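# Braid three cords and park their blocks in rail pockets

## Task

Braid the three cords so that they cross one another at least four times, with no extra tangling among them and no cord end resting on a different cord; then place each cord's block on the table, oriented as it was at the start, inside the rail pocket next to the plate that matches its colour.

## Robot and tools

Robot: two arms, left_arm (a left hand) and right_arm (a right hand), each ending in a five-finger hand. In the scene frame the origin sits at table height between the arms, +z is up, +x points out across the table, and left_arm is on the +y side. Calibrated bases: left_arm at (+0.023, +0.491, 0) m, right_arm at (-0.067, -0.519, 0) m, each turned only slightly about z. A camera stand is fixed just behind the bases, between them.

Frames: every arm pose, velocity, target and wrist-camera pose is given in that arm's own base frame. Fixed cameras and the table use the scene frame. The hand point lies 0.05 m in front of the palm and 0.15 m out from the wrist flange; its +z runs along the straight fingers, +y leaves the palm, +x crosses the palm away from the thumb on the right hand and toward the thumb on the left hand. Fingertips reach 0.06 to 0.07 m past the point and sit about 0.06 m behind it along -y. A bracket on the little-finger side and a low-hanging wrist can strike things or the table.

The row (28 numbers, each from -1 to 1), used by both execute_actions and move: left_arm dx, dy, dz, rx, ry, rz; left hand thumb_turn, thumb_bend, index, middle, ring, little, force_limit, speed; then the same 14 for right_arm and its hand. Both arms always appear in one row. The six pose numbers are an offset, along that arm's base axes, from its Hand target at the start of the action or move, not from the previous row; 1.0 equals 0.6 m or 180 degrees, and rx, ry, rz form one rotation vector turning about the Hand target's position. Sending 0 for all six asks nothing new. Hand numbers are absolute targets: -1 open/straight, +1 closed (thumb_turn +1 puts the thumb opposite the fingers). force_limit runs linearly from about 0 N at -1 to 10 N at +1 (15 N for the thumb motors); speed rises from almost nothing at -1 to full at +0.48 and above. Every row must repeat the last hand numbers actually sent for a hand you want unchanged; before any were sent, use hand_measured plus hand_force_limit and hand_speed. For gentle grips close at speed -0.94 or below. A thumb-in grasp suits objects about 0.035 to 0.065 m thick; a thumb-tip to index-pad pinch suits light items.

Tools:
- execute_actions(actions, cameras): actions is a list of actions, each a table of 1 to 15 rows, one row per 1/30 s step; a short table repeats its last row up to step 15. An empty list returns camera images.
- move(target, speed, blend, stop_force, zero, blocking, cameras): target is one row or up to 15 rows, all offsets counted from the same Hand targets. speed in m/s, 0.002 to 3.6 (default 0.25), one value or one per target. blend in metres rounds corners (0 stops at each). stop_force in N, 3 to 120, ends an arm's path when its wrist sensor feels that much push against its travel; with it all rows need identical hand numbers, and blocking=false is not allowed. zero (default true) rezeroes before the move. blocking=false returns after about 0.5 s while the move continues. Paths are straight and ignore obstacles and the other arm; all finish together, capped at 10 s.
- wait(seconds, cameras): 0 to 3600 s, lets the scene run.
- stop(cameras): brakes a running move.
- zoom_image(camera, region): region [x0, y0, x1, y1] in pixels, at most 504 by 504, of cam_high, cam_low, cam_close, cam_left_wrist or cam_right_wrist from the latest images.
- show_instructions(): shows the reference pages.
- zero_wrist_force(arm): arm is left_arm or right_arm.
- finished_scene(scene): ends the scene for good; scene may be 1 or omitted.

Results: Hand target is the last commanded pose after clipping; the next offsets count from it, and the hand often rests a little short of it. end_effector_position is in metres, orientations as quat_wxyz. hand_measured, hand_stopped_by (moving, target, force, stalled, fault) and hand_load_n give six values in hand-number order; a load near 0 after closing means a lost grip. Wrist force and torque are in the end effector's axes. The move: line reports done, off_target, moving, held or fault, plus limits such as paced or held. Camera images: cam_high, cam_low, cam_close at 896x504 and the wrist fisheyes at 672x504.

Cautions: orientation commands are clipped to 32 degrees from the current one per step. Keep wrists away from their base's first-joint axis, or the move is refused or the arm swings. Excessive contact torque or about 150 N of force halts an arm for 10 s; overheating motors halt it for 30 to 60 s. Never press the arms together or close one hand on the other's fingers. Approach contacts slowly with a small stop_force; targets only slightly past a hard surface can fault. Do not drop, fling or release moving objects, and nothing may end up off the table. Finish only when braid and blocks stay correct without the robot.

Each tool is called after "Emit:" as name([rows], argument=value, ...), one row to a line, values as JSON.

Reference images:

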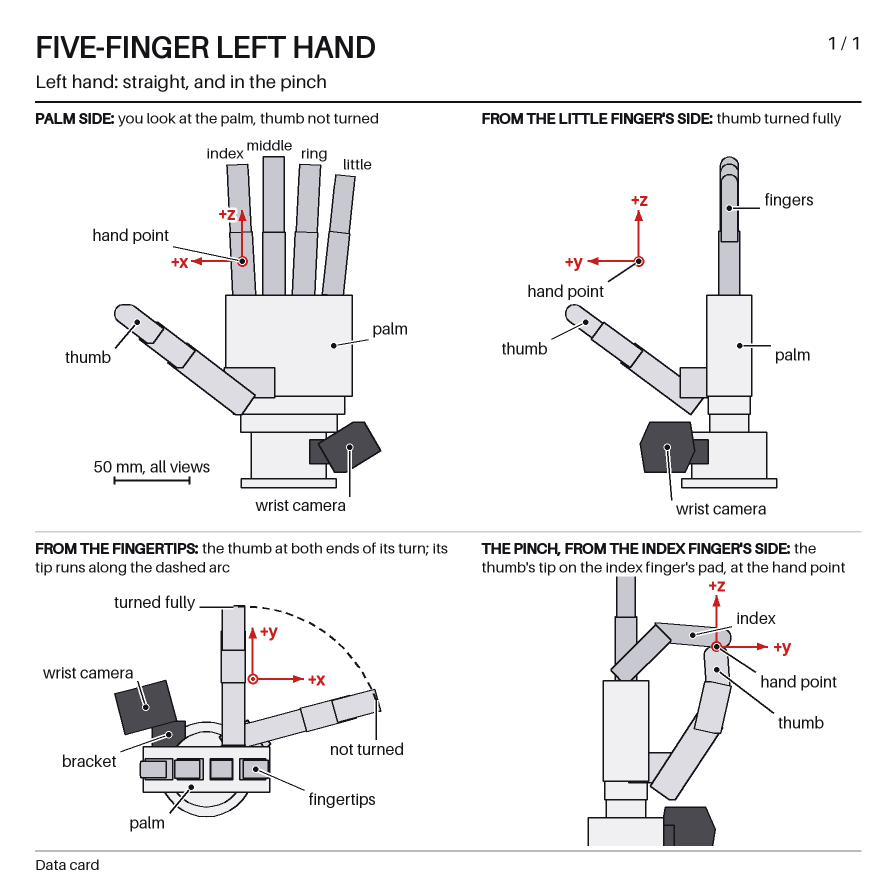

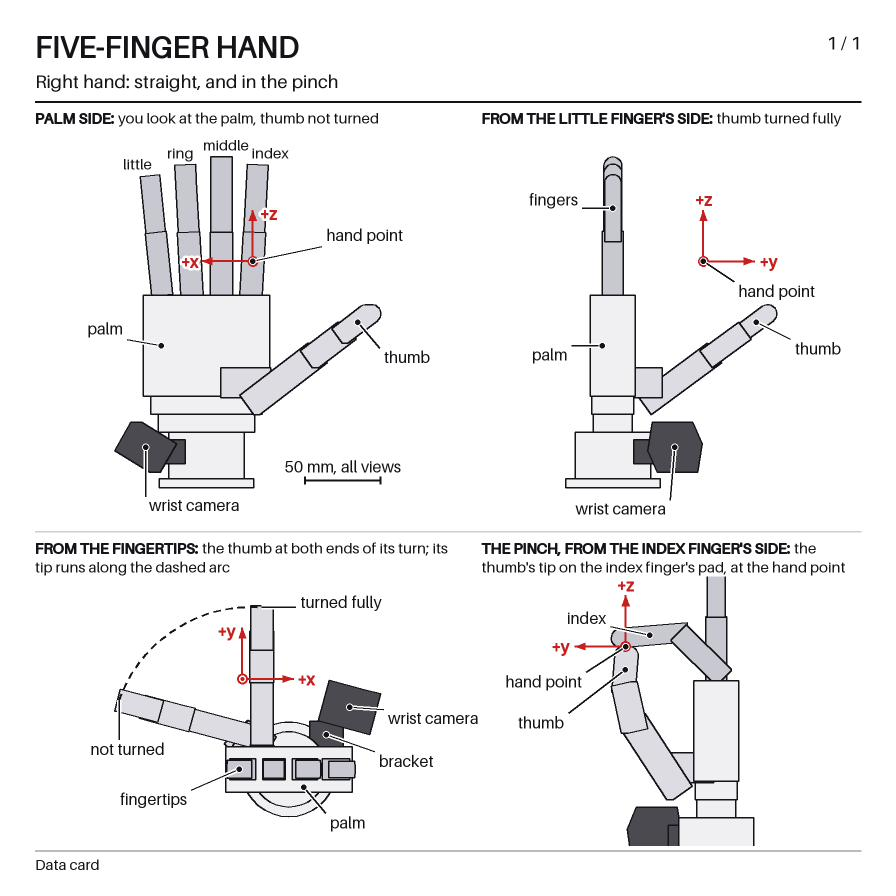

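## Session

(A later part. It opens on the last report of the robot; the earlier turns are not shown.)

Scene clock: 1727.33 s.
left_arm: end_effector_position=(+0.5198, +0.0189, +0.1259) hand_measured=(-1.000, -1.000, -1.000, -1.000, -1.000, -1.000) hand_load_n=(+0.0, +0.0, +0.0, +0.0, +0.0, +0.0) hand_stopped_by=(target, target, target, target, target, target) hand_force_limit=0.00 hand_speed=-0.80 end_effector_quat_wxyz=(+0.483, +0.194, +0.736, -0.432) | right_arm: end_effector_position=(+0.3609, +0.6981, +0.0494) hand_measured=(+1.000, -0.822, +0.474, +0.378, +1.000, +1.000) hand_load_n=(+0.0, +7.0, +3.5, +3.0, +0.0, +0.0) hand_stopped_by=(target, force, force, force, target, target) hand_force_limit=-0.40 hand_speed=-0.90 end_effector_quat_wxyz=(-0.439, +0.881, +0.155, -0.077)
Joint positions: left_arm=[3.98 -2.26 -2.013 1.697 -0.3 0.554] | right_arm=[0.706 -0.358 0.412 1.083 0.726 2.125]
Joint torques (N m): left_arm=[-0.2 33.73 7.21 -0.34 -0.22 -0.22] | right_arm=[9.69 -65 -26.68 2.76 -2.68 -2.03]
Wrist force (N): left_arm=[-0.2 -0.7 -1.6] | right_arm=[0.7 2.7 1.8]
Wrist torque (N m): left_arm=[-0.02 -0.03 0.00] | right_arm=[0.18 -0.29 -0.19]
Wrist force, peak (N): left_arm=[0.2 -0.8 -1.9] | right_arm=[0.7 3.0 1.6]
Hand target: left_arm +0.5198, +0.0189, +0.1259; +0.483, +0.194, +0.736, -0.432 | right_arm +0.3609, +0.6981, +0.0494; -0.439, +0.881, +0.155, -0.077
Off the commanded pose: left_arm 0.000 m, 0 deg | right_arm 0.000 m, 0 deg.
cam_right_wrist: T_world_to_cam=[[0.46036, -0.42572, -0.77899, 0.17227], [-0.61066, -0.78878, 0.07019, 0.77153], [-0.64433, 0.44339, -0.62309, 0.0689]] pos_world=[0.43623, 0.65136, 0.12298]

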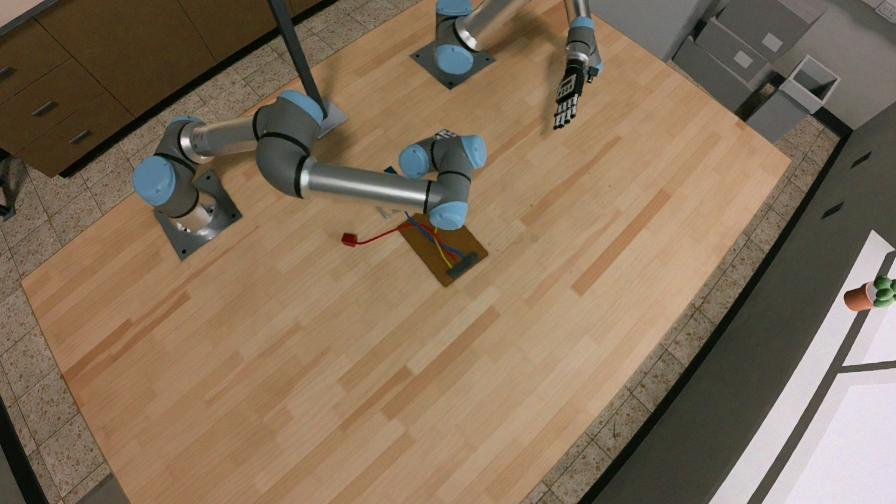

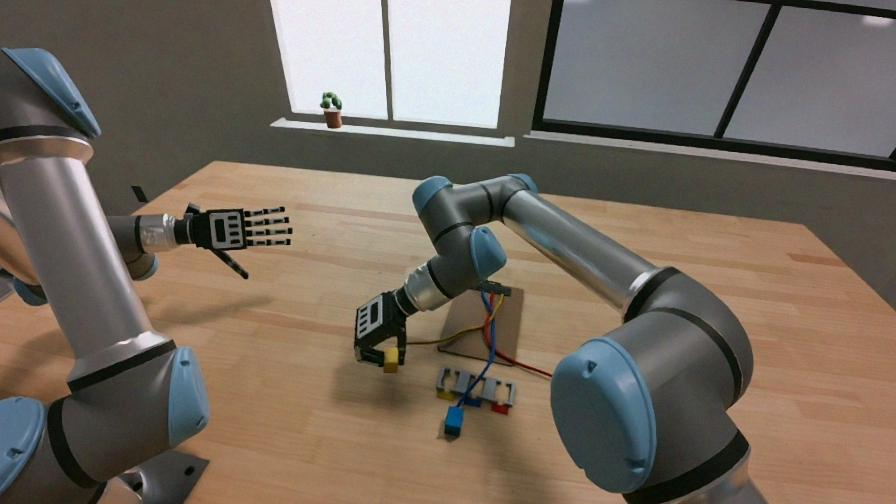

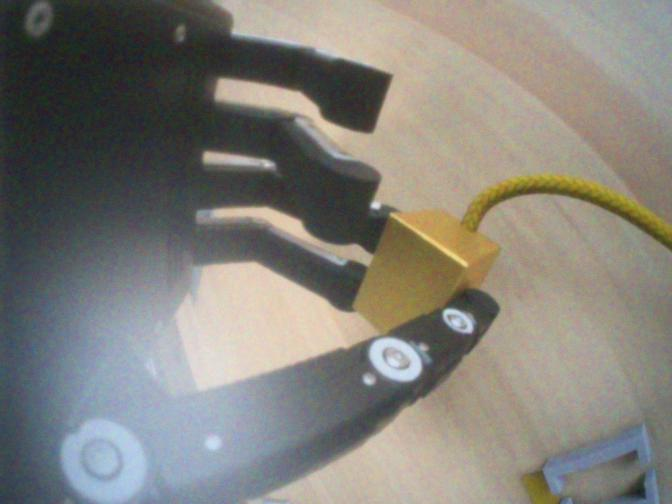

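Emit:
move([
  [0,0,0,0,0,0,-1,-1,-1,-1,-1,-1,0,-0.8,0.0117,-0.1333,-0.003,0,0,0,1,-0.68,0.5,0.58,1,1,-0.4,-0.9],
], speed=[0.08], cameras=["cam_low","cam_right_wrist","cam_close"])

Emit:
zoom_image(camera="cam_low", region=[360, 260, 600, 450])

Scene clock: 1738.23 s.
left_arm: end_effector_position=(+0.5198, +0.0189, +0.1259) hand_measured=(-1.000, -1.000, -1.000, -1.000, -1.000, -1.000) hand_load_n=(+0.0, +0.0, +0.0, +0.0, +0.0, +0.0) hand_stopped_by=(target, target, target, target, target, target) hand_force_limit=0.00 hand_speed=-0.80 end_effector_quat_wxyz=(+0.483, +0.194, +0.736, -0.432) | right_arm: end_effector_position=(+0.3680, +0.6182, +0.0476) hand_measured=(+1.000, -0.822, +0.474, +0.378, +1.000, +1.000) hand_load_n=(+0.0, +7.0, +3.0, +3.0, +0.0, +0.0) hand_stopped_by=(target, force, force, force, target, target) hand_force_limit=-0.40 hand_speed=-0.90 end_effector_quat_wxyz=(-0.439, +0.881, +0.155, -0.077)
Joint positions: left_arm=[3.98 -2.26 -2.013 1.697 -0.3 0.554] | right_arm=[0.605 -0.558 0.841 0.964 0.688 1.981]
Joint torques (N m): left_arm=[2.03 34.4 6.51 -0.47 -0.45 -0.05] | right_arm=[4.26 -57.47 -9.55 2.98 0.66 -0.75]
Wrist force (N): left_arm=[0.0 -0.6 -1.3] | right_arm=[0.7 2.4 1.8]
Wrist torque (N m): left_arm=[-0.02 -0.05 0.00] | right_arm=[0.17 -0.29 -0.21]
Wrist force, peak (N): left_arm=[-0.4 -0.7 -2.1] | right_arm=[0.4 3.1 1.5]
Hand target: left_arm +0.5198, +0.0189, +0.1259; +0.483, +0.194, +0.736, -0.432 | right_arm +0.3679, +0.6181, +0.0476; -0.439, +0.881, +0.155, -0.077
Off the commanded pose: left_arm 0.000 m, 0 deg | right_arm 0.000 m, 0 deg.
move: done
cam_right_wrist: T_world_to_cam=[[0.46026, -0.42571, -0.77906, 0.13359], [-0.61082, -0.78866, 0.07009, 0.71291], [-0.64426, 0.4436, -0.62302, 0.10766]] pos_world=[0.44333, 0.57136, 0.12118]
Images, in order (width x height): cam_low 896x504, cam_close 896x504, cam_right_wrist 672x504.

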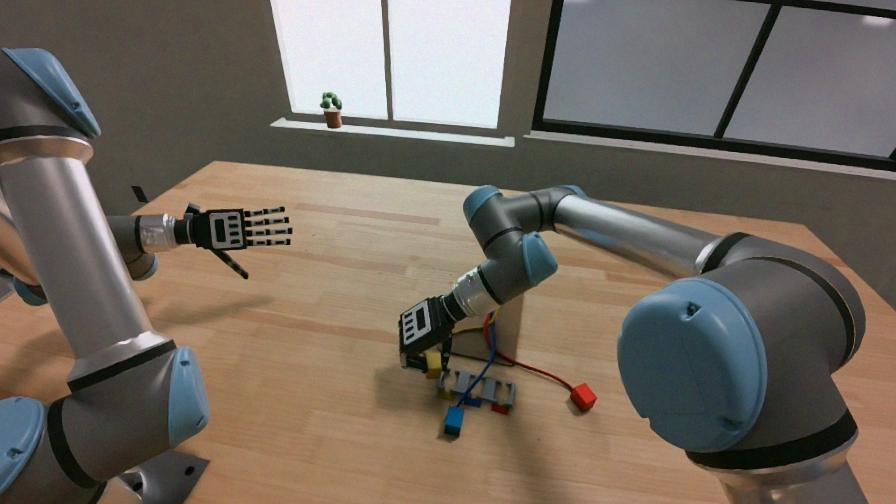

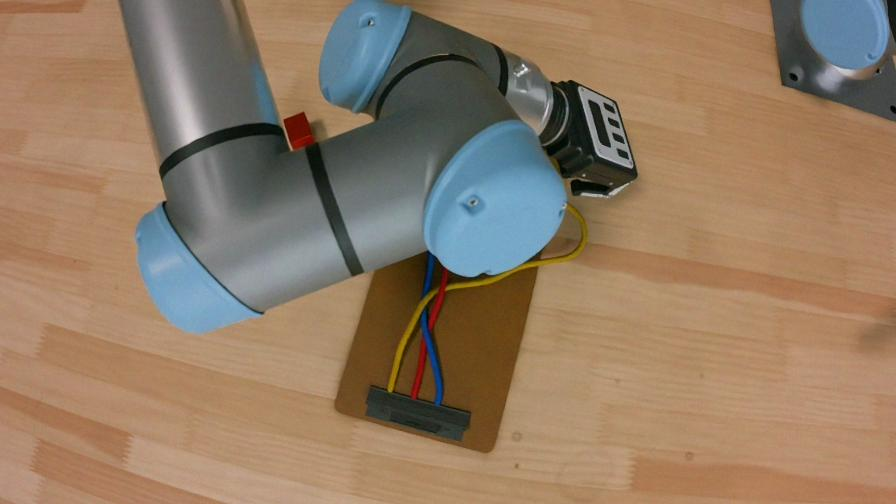

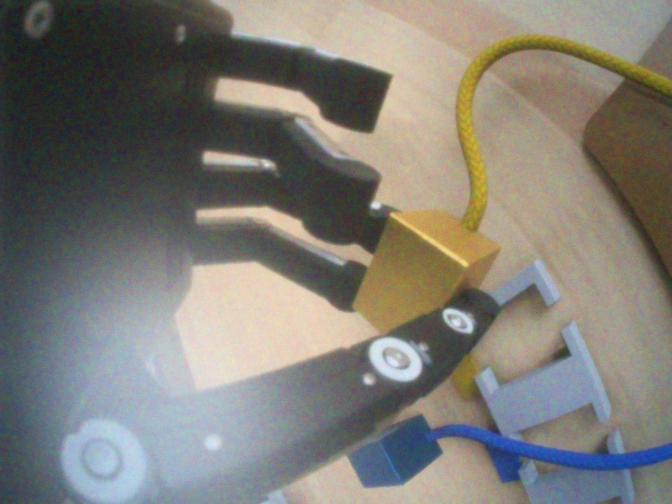

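Scaled by 2.100 from the camera's image (finer frame: 1280x720).

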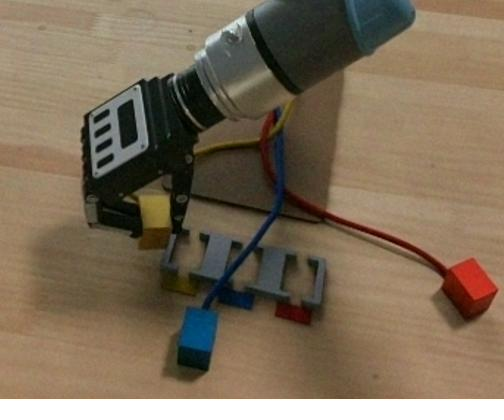

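Emit:
move([
  [0,0,0,0,0,0,-1,-1,-1,-1,-1,-1,0,-0.8,0.017,-0.0463,-0.002,0,0,-0.1319,1,-0.68,0.5,0.58,1,1,-0.4,-0.9],
], speed=[0.06], cameras=["cam_low","cam_right_wrist","cam_close"])

Emit:
zoom_image(camera="cam_low", region=[410, 340, 530, 440])

Emit:
zoom_image(camera="cam_right_wrist", region=[330, 100, 600, 370])

Emit:
zoom_image(camera="cam_close", region=[460, 100, 580, 220])

Scene clock: 1749.63 s.
left_arm: end_effector_position=(+0.5198, +0.0189, +0.1259) hand_measured=(-1.000, -1.000, -1.000, -1.000, -1.000, -1.000) hand_load_n=(+0.0, +0.0, +0.0, +0.0, +0.0, +0.0) hand_stopped_by=(target, target, target, target, target, target) hand_force_limit=0.00 hand_speed=-0.80 end_effector_quat_wxyz=(+0.483, +0.194, +0.736, -0.432) | right_arm: end_effector_position=(+0.3782, +0.5903, +0.0464) hand_measured=(+1.000, -0.822, +0.474, +0.378, +1.000, +1.000) hand_load_n=(+0.5, +7.0, +3.5, +3.0, +0.0, +0.0) hand_stopped_by=(target, force, force, force, target, target) hand_force_limit=-0.40 hand_speed=-0.90 end_effector_quat_wxyz=(-0.446, +0.895, -0.029, +0.015)
Joint positions: left_arm=[3.98 -2.26 -2.013 1.697 -0.3 0.554] | right_arm=[0.587 -0.822 1.259 0.455 0.884 2.474]
Joint torques (N m): left_arm=[0.57 33.89 7.29 -0.33 -0.44 -0.05] | right_arm=[9.46 -40.95 -25.2 2.19 -2.99 -2.12]
Wrist force (N): left_arm=[-0.3 -0.7 -1.7] | right_arm=[0.6 2.0 1.7]
Wrist torque (N m): left_arm=[-0.01 -0.03 -0.01] | right_arm=[0.12 -0.27 -0.04]
Wrist force, peak (N): left_arm=[0.1 -0.4 -2.0] | right_arm=[0.7 2.8 2.1]
Hand target: left_arm +0.5198, +0.0189, +0.1259; +0.483, +0.194, +0.736, -0.432 | right_arm +0.3781, +0.5903, +0.0464; -0.446, +0.895, -0.029, +0.015
Off the commanded pose: left_arm 0.000 m, 0 deg | right_arm 0.000 m, 0 deg.
move: done
cam_right_wrist: T_world_to_cam=[[0.24995, -0.57509, -0.77897, 0.28376], [-0.87665, -0.47599, 0.07012, 0.61323], [-0.41111, 0.66536, -0.62313, -0.09319]] pos_world=[0.42835, 0.51709, 0.11997]
Images, in order (width x height): cam_low 896x504, cam_close 896x504, cam_right_wrist 672x504.

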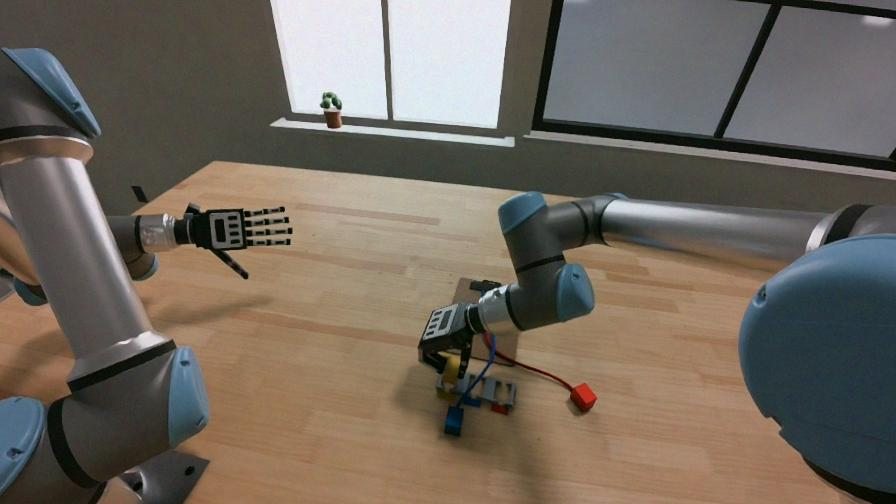

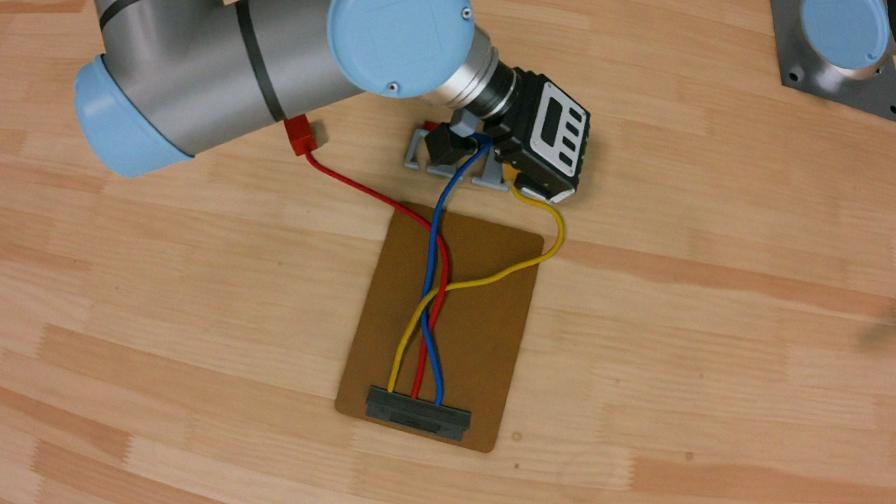

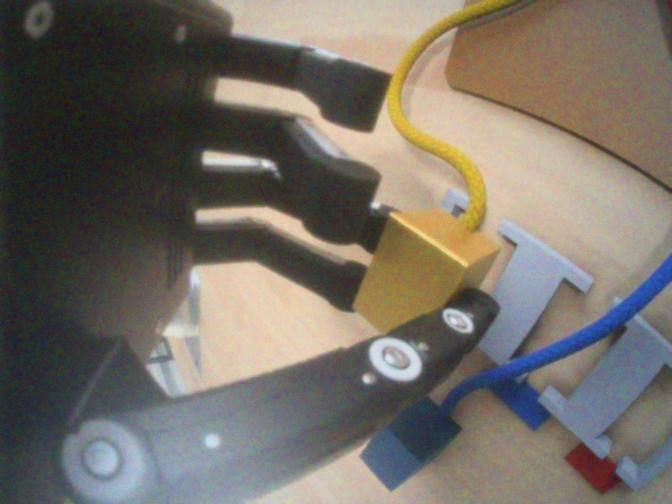

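Scaled by 4.200 from the camera's image (finer frame: 1280x720).

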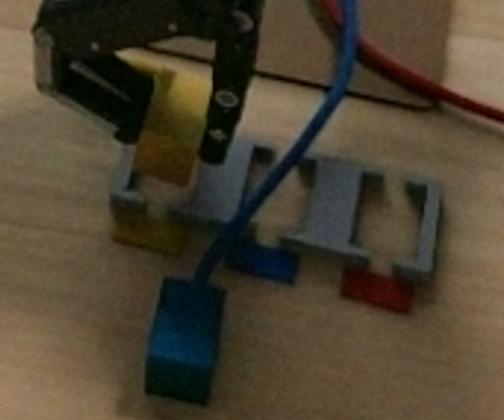

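Scaled by 1.867 from the camera's image (finer frame: 960x720).

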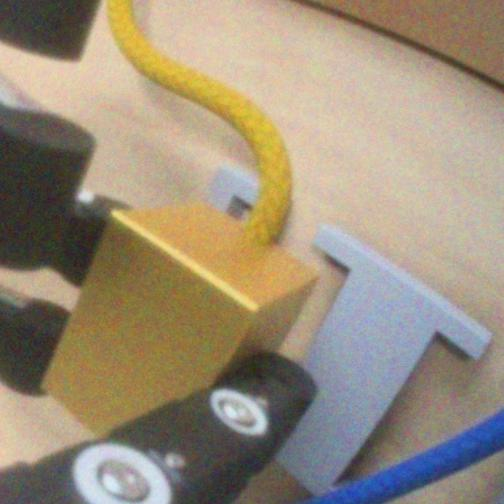

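Scaled by 4.200 from the camera's image (finer frame: 1280x720).

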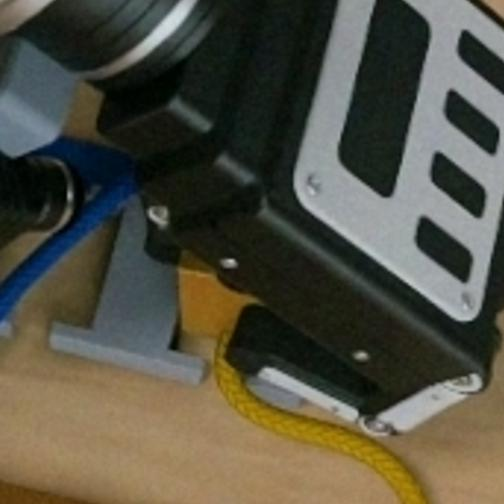

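Emit:
move(target=[0,0,0,0,0,0,-1,-1,-1,-1,-1,-1,0,-0.8,0,0,-0.0333,0,0,0,1,-0.68,0.5,0.58,1,1,-0.4,-0.9], speed=0.01, stop_force=4, cameras=["cam_low","cam_right_wrist","cam_close"])

Emit:
zoom_image(camera="cam_low", region=[410, 340, 530, 440])

Emit:
zoom_image(camera="cam_right_wrist", region=[330, 100, 600, 370])

Emit:
zoom_image(camera="cam_close", region=[460, 100, 580, 220])

Scene clock: 1767.40 s.
left_arm: end_effector_position=(+0.5198, +0.0189, +0.1259) hand_measured=(-1.000, -1.000, -1.000, -1.000, -1.000, -1.000) hand_load_n=(+0.0, +0.0, +0.0, +0.0, -0.5, +0.0) hand_stopped_by=(target, target, target, target, target, target) hand_force_limit=0.00 hand_speed=-0.80 end_effector_quat_wxyz=(+0.483, +0.194, +0.736, -0.432) | right_arm: end_effector_position=(+0.3781, +0.5904, +0.0299) hand_measured=(+1.000, -0.822, +0.474, +0.378, +1.000, +1.000) hand_load_n=(+0.5, +7.5, +3.0, +3.0, +0.0, +0.0) hand_stopped_by=(target, force, force, force, target, target) hand_force_limit=-0.40 hand_speed=-0.90 end_effector_quat_wxyz=(-0.446, +0.895, -0.029, +0.015)
Joint positions: left_arm=[3.98 -2.26 -2.013 1.697 -0.3 0.554] | right_arm=[0.587 -0.804 1.273 0.423 0.884 2.474]
Joint torques (N m): left_arm=[0.3 32.06 8.39 -0.42 -0.12 -0.24] | right_arm=[5.86 -54.52 -24.46 1.46 1.08 -0.54]
Wrist force (N): left_arm=[0.1 -0.8 -1.7] | right_arm=[0.6 2.1 1.3]
Wrist torque (N m): left_arm=[-0.02 -0.08 0.02] | right_arm=[0.18 -0.26 -0.04]
Wrist force, peak (N): left_arm=[-0.1 -0.9 -2.1] | right_arm=[-0.5 -5.4 -1.0]
Hand target: left_arm +0.5198, +0.0189, +0.1259; +0.483, +0.194, +0.736, -0.432 | right_arm +0.3781, +0.5904, +0.0299; -0.446, +0.895, -0.029, +0.015 (not the last commanded pose)
Off the commanded pose: left_arm 0.000 m, 0 deg | right_arm 0.003 m, 0 deg.
move: contact (right_arm)
cam_right_wrist: T_world_to_cam=[[0.24997, -0.57497, -0.77905, 0.27093], [-0.87655, -0.47616, 0.07017, 0.61439], [-0.4113, 0.66534, -0.62302, -0.1035]] pos_world=[0.42825, 0.51719, 0.10348]
Images, in order (width x height): cam_low 896x504, cam_close 896x504, cam_right_wrist 672x504.

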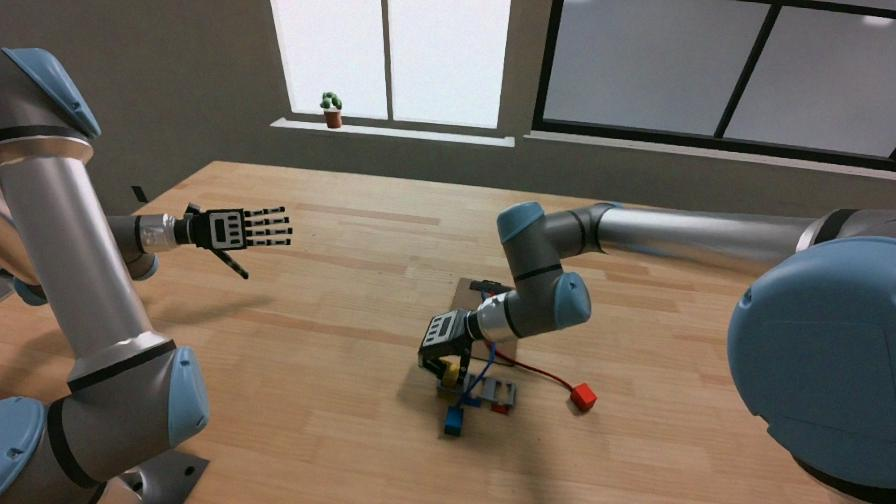

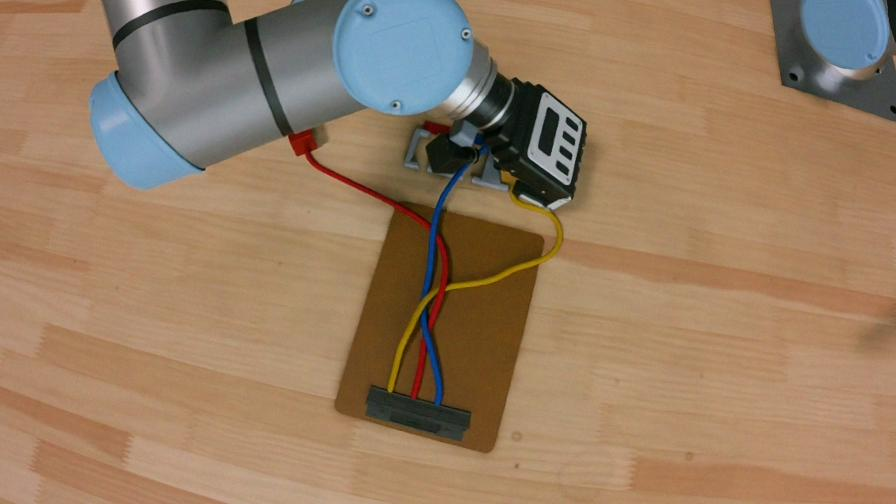

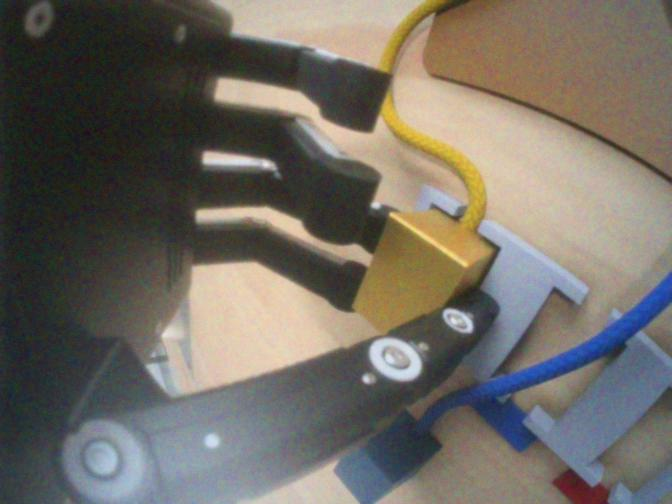

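Scaled by 4.200 from the camera's image (finer frame: 1280x720).

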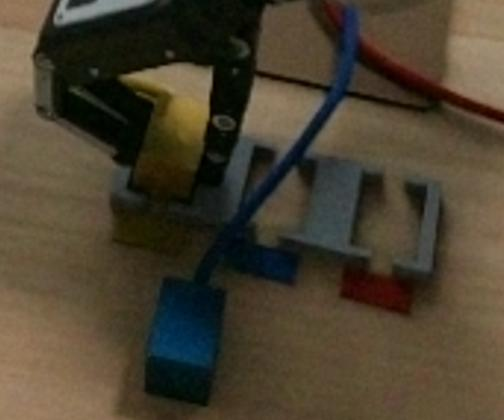

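Scaled by 1.867 from the camera's image (finer frame: 960x720).

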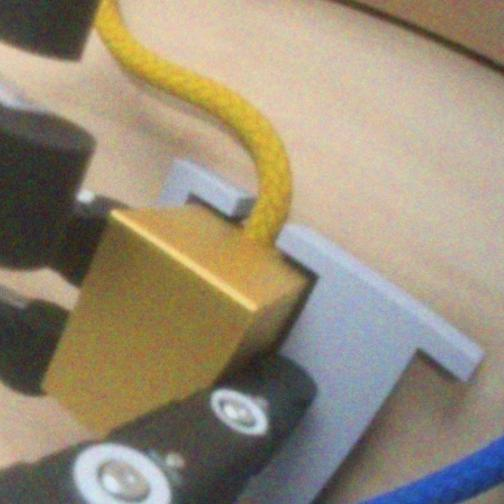

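Scaled by 4.200 from the camera's image (finer frame: 1280x720).

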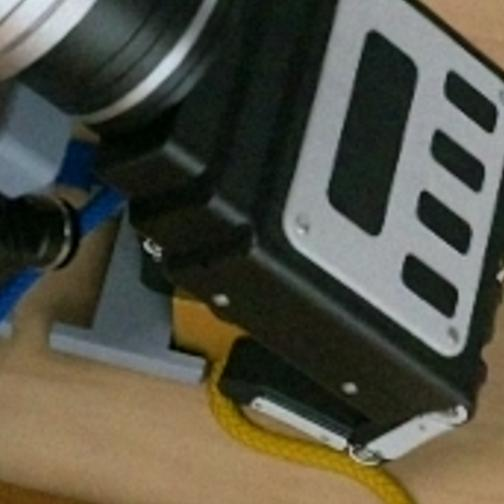

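Emit:
move(target=[0,0,0,0,0,0,-1,-1,-1,-1,-1,-1,0,-0.8,0,0,0,0,0,0,1,-0.95,0.2,0.15,1,1,-0.5,-0.85])

Emit:
move(target=[0,0,0,0,0,0,-1,-1,-1,-1,-1,-1,0,-0.8,0,0,0.15,0,0,0,1,-0.95,0.2,0.15,1,1,-0.5,-0.85], speed=0.06, cameras=["cam_low","cam_right_wrist","cam_close"])

Emit:
zoom_image(camera="cam_right_wrist", region=[380, 120, 640, 370])

Scene clock: 1778.57 s.
left_arm: end_effector_position=(+0.5198, +0.0189, +0.1259) hand_measured=(-1.000, -1.000, -1.000, -1.000, -1.000, -1.000) hand_load_n=(+0.0, +0.0, +0.0, +0.0, +0.0, +0.0) hand_stopped_by=(target, target, target, target, target, target) hand_force_limit=0.00 hand_speed=-0.80 end_effector_quat_wxyz=(+0.483, +0.194, +0.736, -0.432) | right_arm: end_effector_position=(+0.3781, +0.5904, +0.0299) hand_measured=(+1.000, -0.950, +0.200, +0.150, +1.000, +1.000) hand_load_n=(+0.0, +0.0, +0.0, +0.0, +0.0, +0.5) hand_stopped_by=(target, target, target, target, target, target) hand_force_limit=-0.50 hand_speed=-0.85 end_effector_quat_wxyz=(-0.446, +0.895, -0.029, +0.015)
Joint positions: left_arm=[3.98 -2.26 -2.013 1.697 -0.3 0.554] | right_arm=[0.587 -0.804 1.273 0.423 0.884 2.474]
Joint torques (N m): left_arm=[1.31 33.84 6.77 -0.36 -0.22 -0.14] | right_arm=[-4.51 -53.65 -24.74 0.14 0.91 -1.31]
Wrist force (N): left_arm=[0.1 -0.7 -1.6] | right_arm=[0.8 1.8 1.3]
Wrist torque (N m): left_arm=[-0.01 -0.08 0.02] | right_arm=[0.14 -0.30 -0.03]
Wrist force, peak (N): left_arm=[-0.2 -0.7 -2.1] | right_arm=[0.7 2.3 1.6]
Hand target: left_arm +0.5198, +0.0189, +0.1259; +0.483, +0.194, +0.736, -0.432 | right_arm +0.3781, +0.5904, +0.0299; -0.446, +0.895, -0.029, +0.015
Off the commanded pose: left_arm 0.000 m, 0 deg | right_arm 0.000 m, 0 deg.
move: done

Scene clock: 1780.37 s.
left_arm: end_effector_position=(+0.5198, +0.0189, +0.1259) hand_measured=(-1.000, -1.000, -1.000, -1.000, -1.000, -1.000) hand_load_n=(+0.0, +0.0, +0.0, +0.0, +0.0, +0.0) hand_stopped_by=(target, target, target, target, target, target) hand_force_limit=0.00 hand_speed=-0.80 end_effector_quat_wxyz=(+0.483, +0.194, +0.736, -0.432) | right_arm: end_effector_position=(+0.3782, +0.5904, +0.1199) hand_measured=(+1.000, -0.950, +0.200, +0.150, +1.000, +1.000) hand_load_n=(+0.0, +0.0, +0.0, +0.0, +0.0, +0.0) hand_stopped_by=(target, target, target, target, target, target) hand_force_limit=-0.50 hand_speed=-0.85 end_effector_quat_wxyz=(-0.446, +0.895, -0.029, +0.015)
Joint positions: left_arm=[3.98 -2.26 -2.013 1.697 -0.3 0.554] | right_arm=[0.587 -0.887 1.174 0.606 0.884 2.474]
Joint torques (N m): left_arm=[1.32 32.97 7.71 -0.34 -0.36 -0.12] | right_arm=[-5.91 -39.69 -11.67 -0.2 0.77 -0.67]
Wrist force (N): left_arm=[0.1 -0.7 -1.7] | right_arm=[0.9 2.0 1.6]
Wrist torque (N m): left_arm=[-0.01 -0.08 0.02] | right_arm=[0.13 -0.35 0.00]
Wrist force, peak (N): left_arm=[0.2 -1.0 -1.8] | right_arm=[0.9 2.1 1.8]
Hand target: left_arm +0.5198, +0.0189, +0.1259; +0.483, +0.194, +0.736, -0.432 | right_arm +0.3781, +0.5904, +0.1199; -0.446, +0.895, -0.029, +0.015
Off the commanded pose: left_arm 0.000 m, 0 deg | right_arm 0.000 m, 0 deg.
move: done
cam_right_wrist: T_world_to_cam=[[0.24995, -0.57495, -0.77907, 0.34104], [-0.87661, -0.47607, 0.07008, 0.60807], [-0.41119, 0.66543, -0.623, -0.04752]] pos_world=[0.42825, 0.51719, 0.19348]
Images, in order (width x height): cam_low 896x504, cam_close 896x504, cam_right_wrist 672x504.

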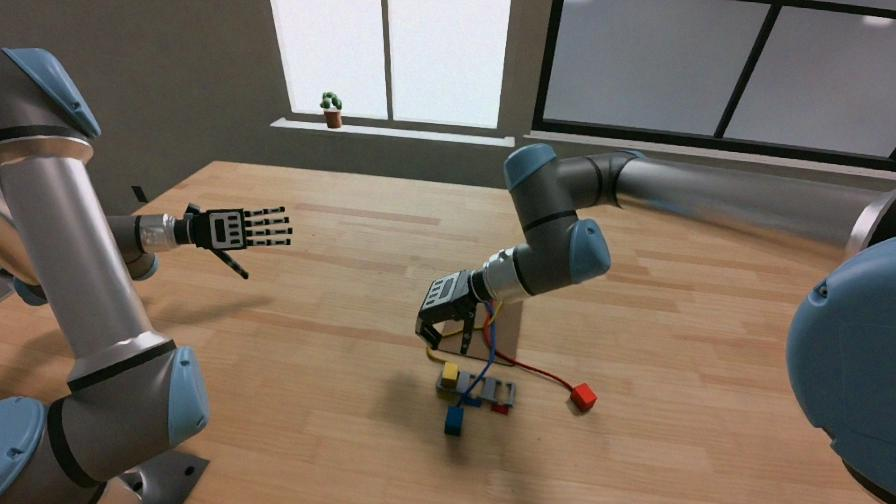

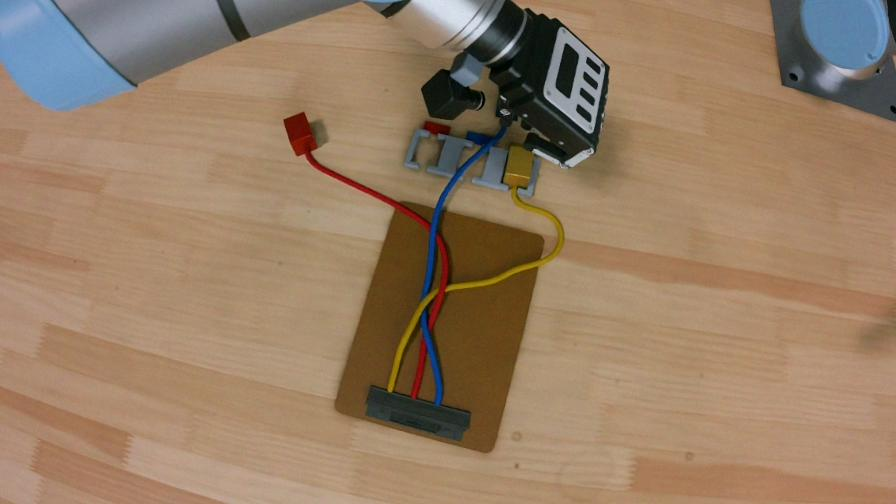

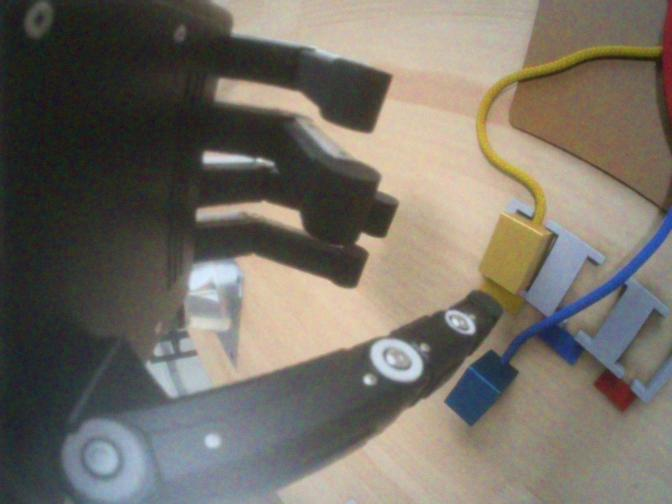

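Scaled by 1.938 from the camera's image (finer frame: 960x720).

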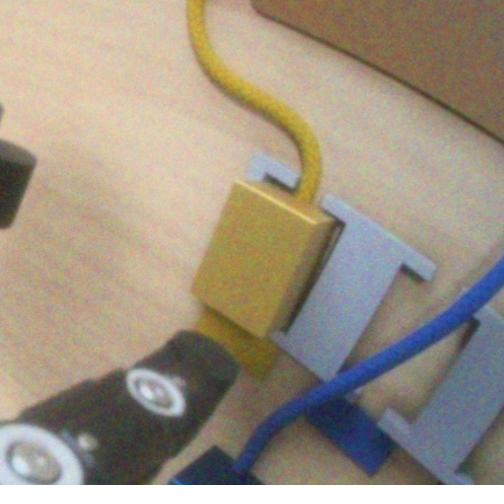

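Emit:
move([
  [0,0,0,0,0,0,-1,-1,-1,-1,-1,-1,0,-0.8,-0.148,-0.0407,0,0,0,0.0083,1,-1,0,0,1,1,-0.5,-0.8],
  [0,0,0,0,0,0,-1,-1,-1,-1,-1,-1,0,-0.8,-0.148,-0.0407,-0.1493,0,0,0.0083,1,-1,0,0,1,1,-0.5,-0.8],
], speed=[0.15,0.1], blend=[0.002,0])

Emit:
move(target=[0,0,0,0,0,0,-1,-1,-1,-1,-1,-1,0,-0.8,0,0,0,0,0,0,1,-0.68,0.5,0.54,1,1,-0.4,-0.9])

Emit:
move(target=[0,0,0,0,0,0,-1,-1,-1,-1,-1,-1,0,-0.8,0,0,0,0,0,0,1,-0.68,0.5,0.58,1,1,-0.4,-0.9], cameras=["cam_close","cam_right_wrist"])

Emit:
zoom_image(camera="cam_close", region=[380, 100, 600, 320])

Scene clock: 1837.40 s.
left_arm: end_effector_position=(+0.5198, +0.0189, +0.1259) hand_measured=(-1.000, -1.000, -1.000, -1.000, -1.000, -1.000) hand_load_n=(+0.5, +0.0, +0.0, +0.0, +0.0, +0.0) hand_stopped_by=(target, target, target, target, target, target) hand_force_limit=0.00 hand_speed=-0.80 end_effector_quat_wxyz=(+0.483, +0.194, +0.736, -0.432) | right_arm: end_effector_position=(+0.2893, +0.5659, +0.0303) hand_measured=(+1.000, -1.000, +0.000, +0.000, +1.000, +1.000) hand_load_n=(+0.0, +0.0, +0.0, +0.0, +0.0, +0.5) hand_stopped_by=(target, target, target, target, target, target) hand_force_limit=-0.50 hand_speed=-0.80 end_effector_quat_wxyz=(-0.446, +0.895, -0.018, +0.009)
Joint positions: left_arm=[3.98 -2.26 -2.013 1.697 -0.3 0.554] | right_arm=[0.643 -0.964 1.555 0.284 0.902 2.503]
Joint torques (N m): left_arm=[0.13 32.87 7.16 -0.15 -0.48 -0.25] | right_arm=[-2.26 -37.58 -21.76 -0.02 -2.18 1.51]
Wrist force (N): left_arm=[-0.1 -0.7 -1.7] | right_arm=[0.8 1.9 1.3]
Wrist torque (N m): left_arm=[-0.01 -0.06 0.01] | right_arm=[0.12 -0.29 -0.12]
Wrist force, peak (N): left_arm=[-0.1 -0.7 -2.1] | right_arm=[0.8 2.9 2.1]
Hand target: left_arm +0.5198, +0.0189, +0.1259; +0.483, +0.194, +0.736, -0.432 | right_arm +0.2893, +0.5659, +0.0303; -0.446, +0.895, -0.018, +0.009
Off the commanded pose: left_arm 0.000 m, 0 deg | right_arm 0.000 m, 0 deg.
move: done

Scene clock: 1839.37 s.
left_arm: end_effector_position=(+0.5198, +0.0189, +0.1259) hand_measured=(-1.000, -1.000, -1.000, -1.000, -1.000, -1.000) hand_load_n=(+0.0, +0.0, +0.0, +0.0, +0.0, +0.0) hand_stopped_by=(target, target, target, target, target, target) hand_force_limit=0.00 hand_speed=-0.80 end_effector_quat_wxyz=(+0.483, +0.194, +0.736, -0.432) | right_arm: end_effector_position=(+0.2893, +0.5659, +0.0303) hand_measured=(+1.000, -0.822, +0.474, +0.362, +1.000, +1.000) hand_load_n=(+0.5, +7.0, +3.5, +0.5, +0.0, +0.0) hand_stopped_by=(target, force, force, force, target, target) hand_force_limit=-0.40 hand_speed=-0.90 end_effector_quat_wxyz=(-0.446, +0.895, -0.018, +0.009)
Joint positions: left_arm=[3.98 -2.26 -2.013 1.697 -0.3 0.554] | right_arm=[0.643 -0.964 1.555 0.283 0.902 2.503]
Joint torques (N m): left_arm=[0.77 32.81 7.35 -0.38 -0.27 -0.23] | right_arm=[7.78 -34.99 -19.51 -0.13 0.6 1.39]
Wrist force (N): left_arm=[0.1 -0.6 -1.5] | right_arm=[0.7 -0.7 -2.7]
Wrist torque (N m): left_arm=[-0.02 -0.08 0.02] | right_arm=[-0.08 -0.19 -0.17]
Wrist force, peak (N): left_arm=[0.0 -0.8 -1.9] | right_arm=[1.4 -1.6 -2.0]
Hand target: left_arm +0.5198, +0.0189, +0.1259; +0.483, +0.194, +0.736, -0.432 | right_arm +0.2893, +0.5659, +0.0303; -0.446, +0.895, -0.018, +0.009
Off the commanded pose: left_arm 0.000 m, 0 deg | right_arm 0.000 m, 0 deg.
move: done

Scene clock: 1839.87 s.
left_arm: end_effector_position=(+0.5198, +0.0189, +0.1259) hand_measured=(-1.000, -1.000, -1.000, -1.000, -1.000, -1.000) hand_load_n=(+0.0, +0.0, +0.0, +0.0, +0.0, +0.0) hand_stopped_by=(target, target, target, target, target, target) hand_force_limit=0.00 hand_speed=-0.80 end_effector_quat_wxyz=(+0.483, +0.194, +0.736, -0.432) | right_arm: end_effector_position=(+0.2893, +0.5659, +0.0303) hand_measured=(+1.000, -0.822, +0.474, +0.378, +1.000, +1.000) hand_load_n=(+0.5, +7.0, +3.0, +3.0, +0.0, +0.0) hand_stopped_by=(target, force, force, force, target, target) hand_force_limit=-0.40 hand_speed=-0.90 end_effector_quat_wxyz=(-0.446, +0.895, -0.018, +0.009)
Joint positions: left_arm=[3.98 -2.26 -2.013 1.697 -0.3 0.554] | right_arm=[0.643 -0.964 1.555 0.283 0.902 2.503]
Joint torques (N m): left_arm=[0.7 33.36 7.29 -0.21 -0.43 -0.17] | right_arm=[7.85 -35.36 -16.42 0.05 0.62 1.39]
Wrist force (N): left_arm=[-0.1 -0.7 -1.5] | right_arm=[0.9 -0.3 -1.8]
Wrist torque (N m): left_arm=[-0.02 -0.05 0.01] | right_arm=[-0.04 -0.24 -0.17]
Wrist force, peak (N): left_arm=[-0.1 -0.6 -1.8] | right_arm=[0.7 -0.4 -2.6]
Hand target: left_arm +0.5198, +0.0189, +0.1259; +0.483, +0.194, +0.736, -0.432 | right_arm +0.2893, +0.5659, +0.0303; -0.446, +0.895, -0.018, +0.009
Off the commanded pose: left_arm 0.000 m, 0 deg | right_arm 0.000 m, 0 deg.
move: done
cam_right_wrist: T_world_to_cam=[[0.26488, -0.56828, -0.77903, 0.27128], [-0.86387, -0.4988, 0.07014, 0.53404], [-0.42844, 0.65441, -0.62305, -0.11236]] pos_world=[0.34134, 0.49407, 0.10387]

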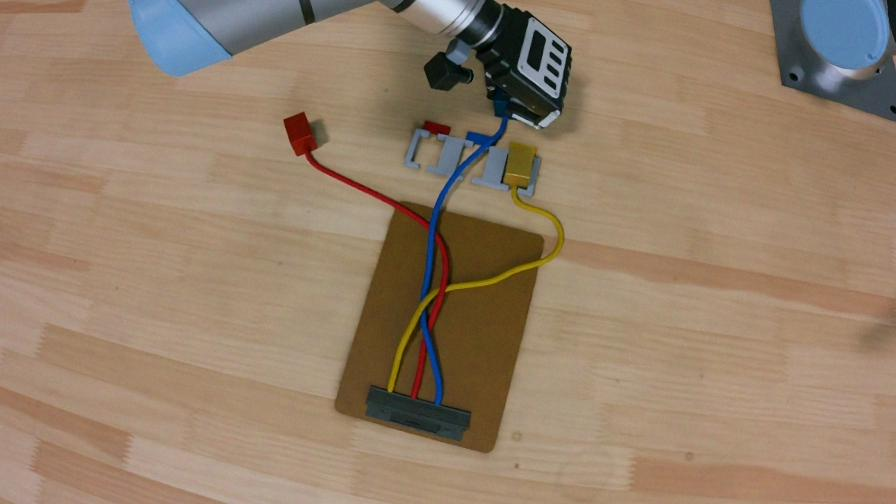

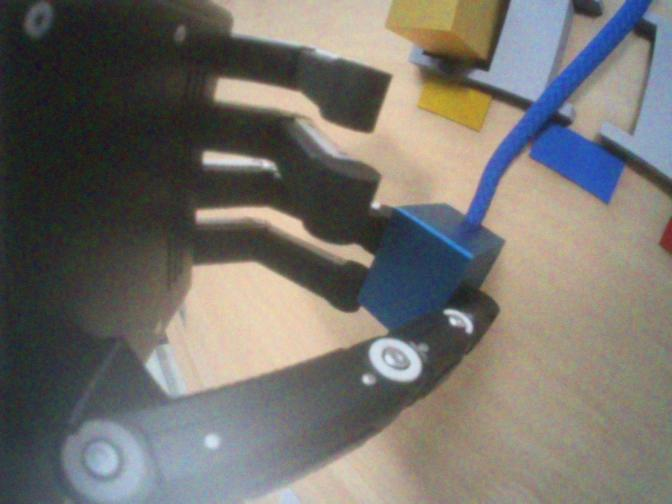

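Scaled by 2.291 from the camera's image (finer frame: 1280x720).

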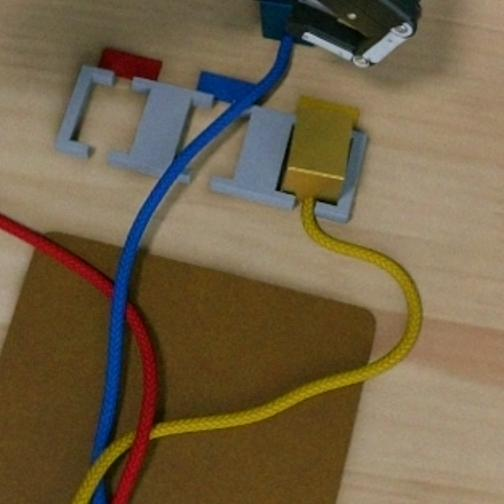

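Emit:
move([
  [0,0,0,0,0,0,-1,-1,-1,-1,-1,-1,0,-0.8,0,0.01,0.15,0,0,0,1,-0.68,0.5,0.58,1,1,-0.4,-0.9],
  [0,0,0,0,0,0,-1,-1,-1,-1,-1,-1,0,-0.8,0.2242,0.0142,0.15,0,0,0.1236,1,-0.68,0.5,0.58,1,1,-0.4,-0.9],
  [0,0,0,0,0,0,-1,-1,-1,-1,-1,-1,0,-0.8,0.2242,0.0142,0.05,0,0,0.1236,1,-0.68,0.5,0.58,1,1,-0.4,-0.9],
], speed=[0.1,0.1,0.08], blend=[0.01,0.01,0], cameras=["cam_low","cam_right_wrist","cam_close"])

Emit:
zoom_image(camera="cam_low", region=[400, 270, 580, 430])

Emit:
zoom_image(camera="cam_close", region=[380, 100, 600, 320])

Scene clock: 1860.43 s.
left_arm: end_effector_position=(+0.5198, +0.0189, +0.1259) hand_measured=(-1.000, -1.000, -1.000, -1.000, -1.000, -1.000) hand_load_n=(+0.0, +0.0, +0.0, +0.0, +0.0, +0.0) hand_stopped_by=(target, target, target, target, target, target) hand_force_limit=0.00 hand_speed=-0.80 end_effector_quat_wxyz=(+0.483, +0.194, +0.736, -0.432) | right_arm: end_effector_position=(+0.4238, +0.5744, +0.0603) hand_measured=(+1.000, -0.822, +0.474, +0.378, +1.000, +1.000) hand_load_n=(+0.5, +7.5, +3.0, +3.0, +0.0, +0.0) hand_stopped_by=(target, force, force, force, target, target) hand_force_limit=-0.40 hand_speed=-0.90 end_effector_quat_wxyz=(-0.439, +0.881, +0.155, -0.077)
Joint positions: left_arm=[3.98 -2.26 -2.013 1.697 -0.3 0.554] | right_arm=[0.502 -0.514 0.752 1.133 0.662 1.821]
Joint torques (N m): left_arm=[-0.11 34.07 6.64 -0.35 -0.39 -0.17] | right_arm=[9.73 -62.19 -24.79 3.18 0.08 1.55]
Wrist force (N): left_arm=[0.0 -0.6 -1.8] | right_arm=[0.7 2.3 1.8]
Wrist torque (N m): left_arm=[0.02 -0.06 0.01] | right_arm=[0.14 -0.29 -0.21]
Wrist force, peak (N): left_arm=[-0.1 -0.9 -2.0] | right_arm=[0.7 3.7 2.5]
Hand target: left_arm +0.5198, +0.0189, +0.1259; +0.483, +0.194, +0.736, -0.432 | right_arm +0.4239, +0.5745, +0.0603; -0.439, +0.881, +0.155, -0.077
Off the commanded pose: left_arm 0.000 m, 0 deg | right_arm 0.000 m, 0 deg.
move: done
cam_right_wrist: T_world_to_cam=[[0.46032, -0.42573, -0.77901, 0.09913], [-0.61062, -0.7888, 0.07027, 0.71165], [-0.6444, 0.44333, -0.62306, 0.17119]] pos_world=[0.49923, 0.52766, 0.13388]
Images, in order (width x height): cam_low 896x504, cam_close 896x504, cam_right_wrist 672x504.

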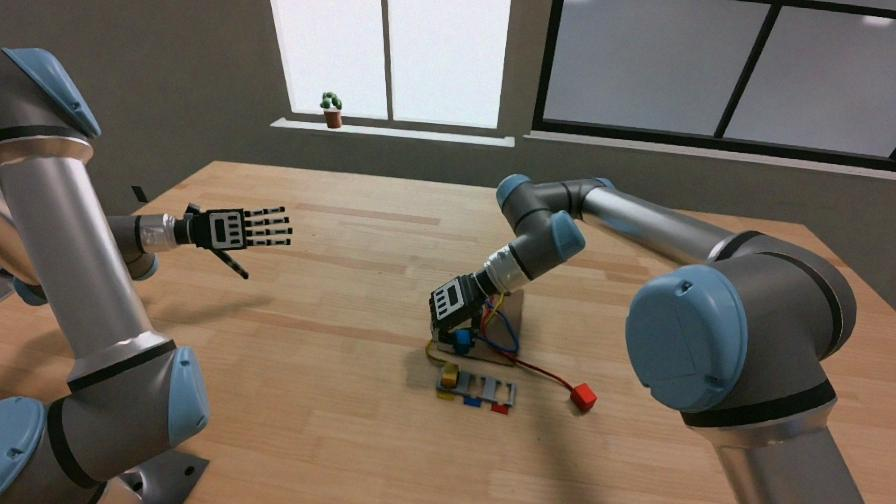

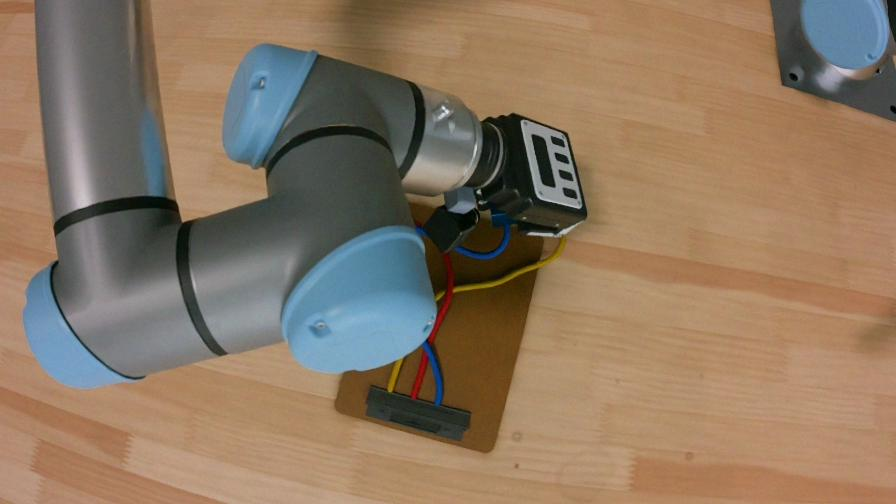

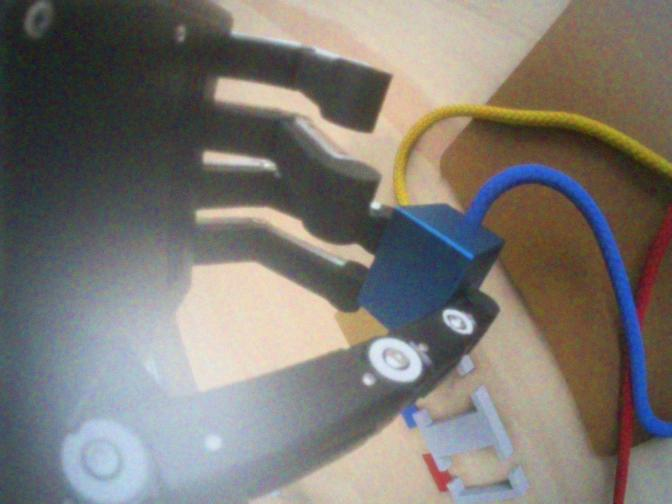

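Scaled by 2.800 from the camera's image (finer frame: 1280x720).

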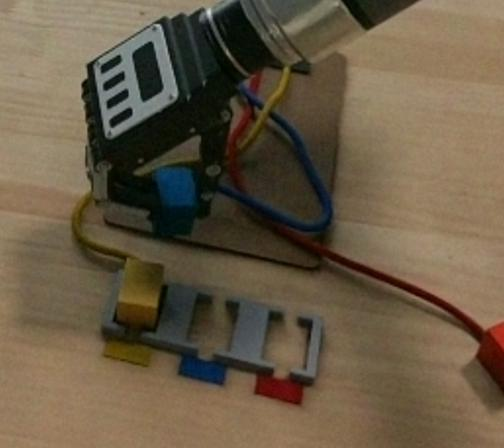

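Scaled by 2.291 from the camera's image (finer frame: 1280x720).

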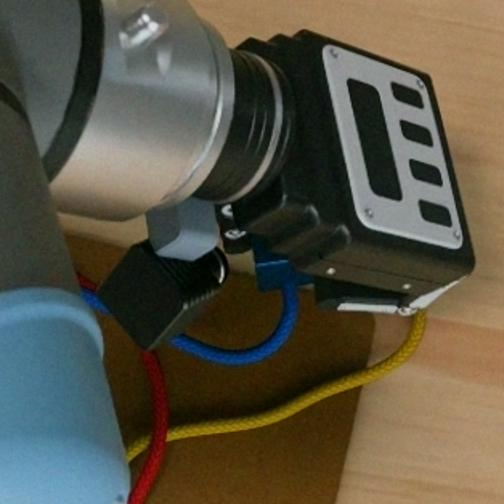

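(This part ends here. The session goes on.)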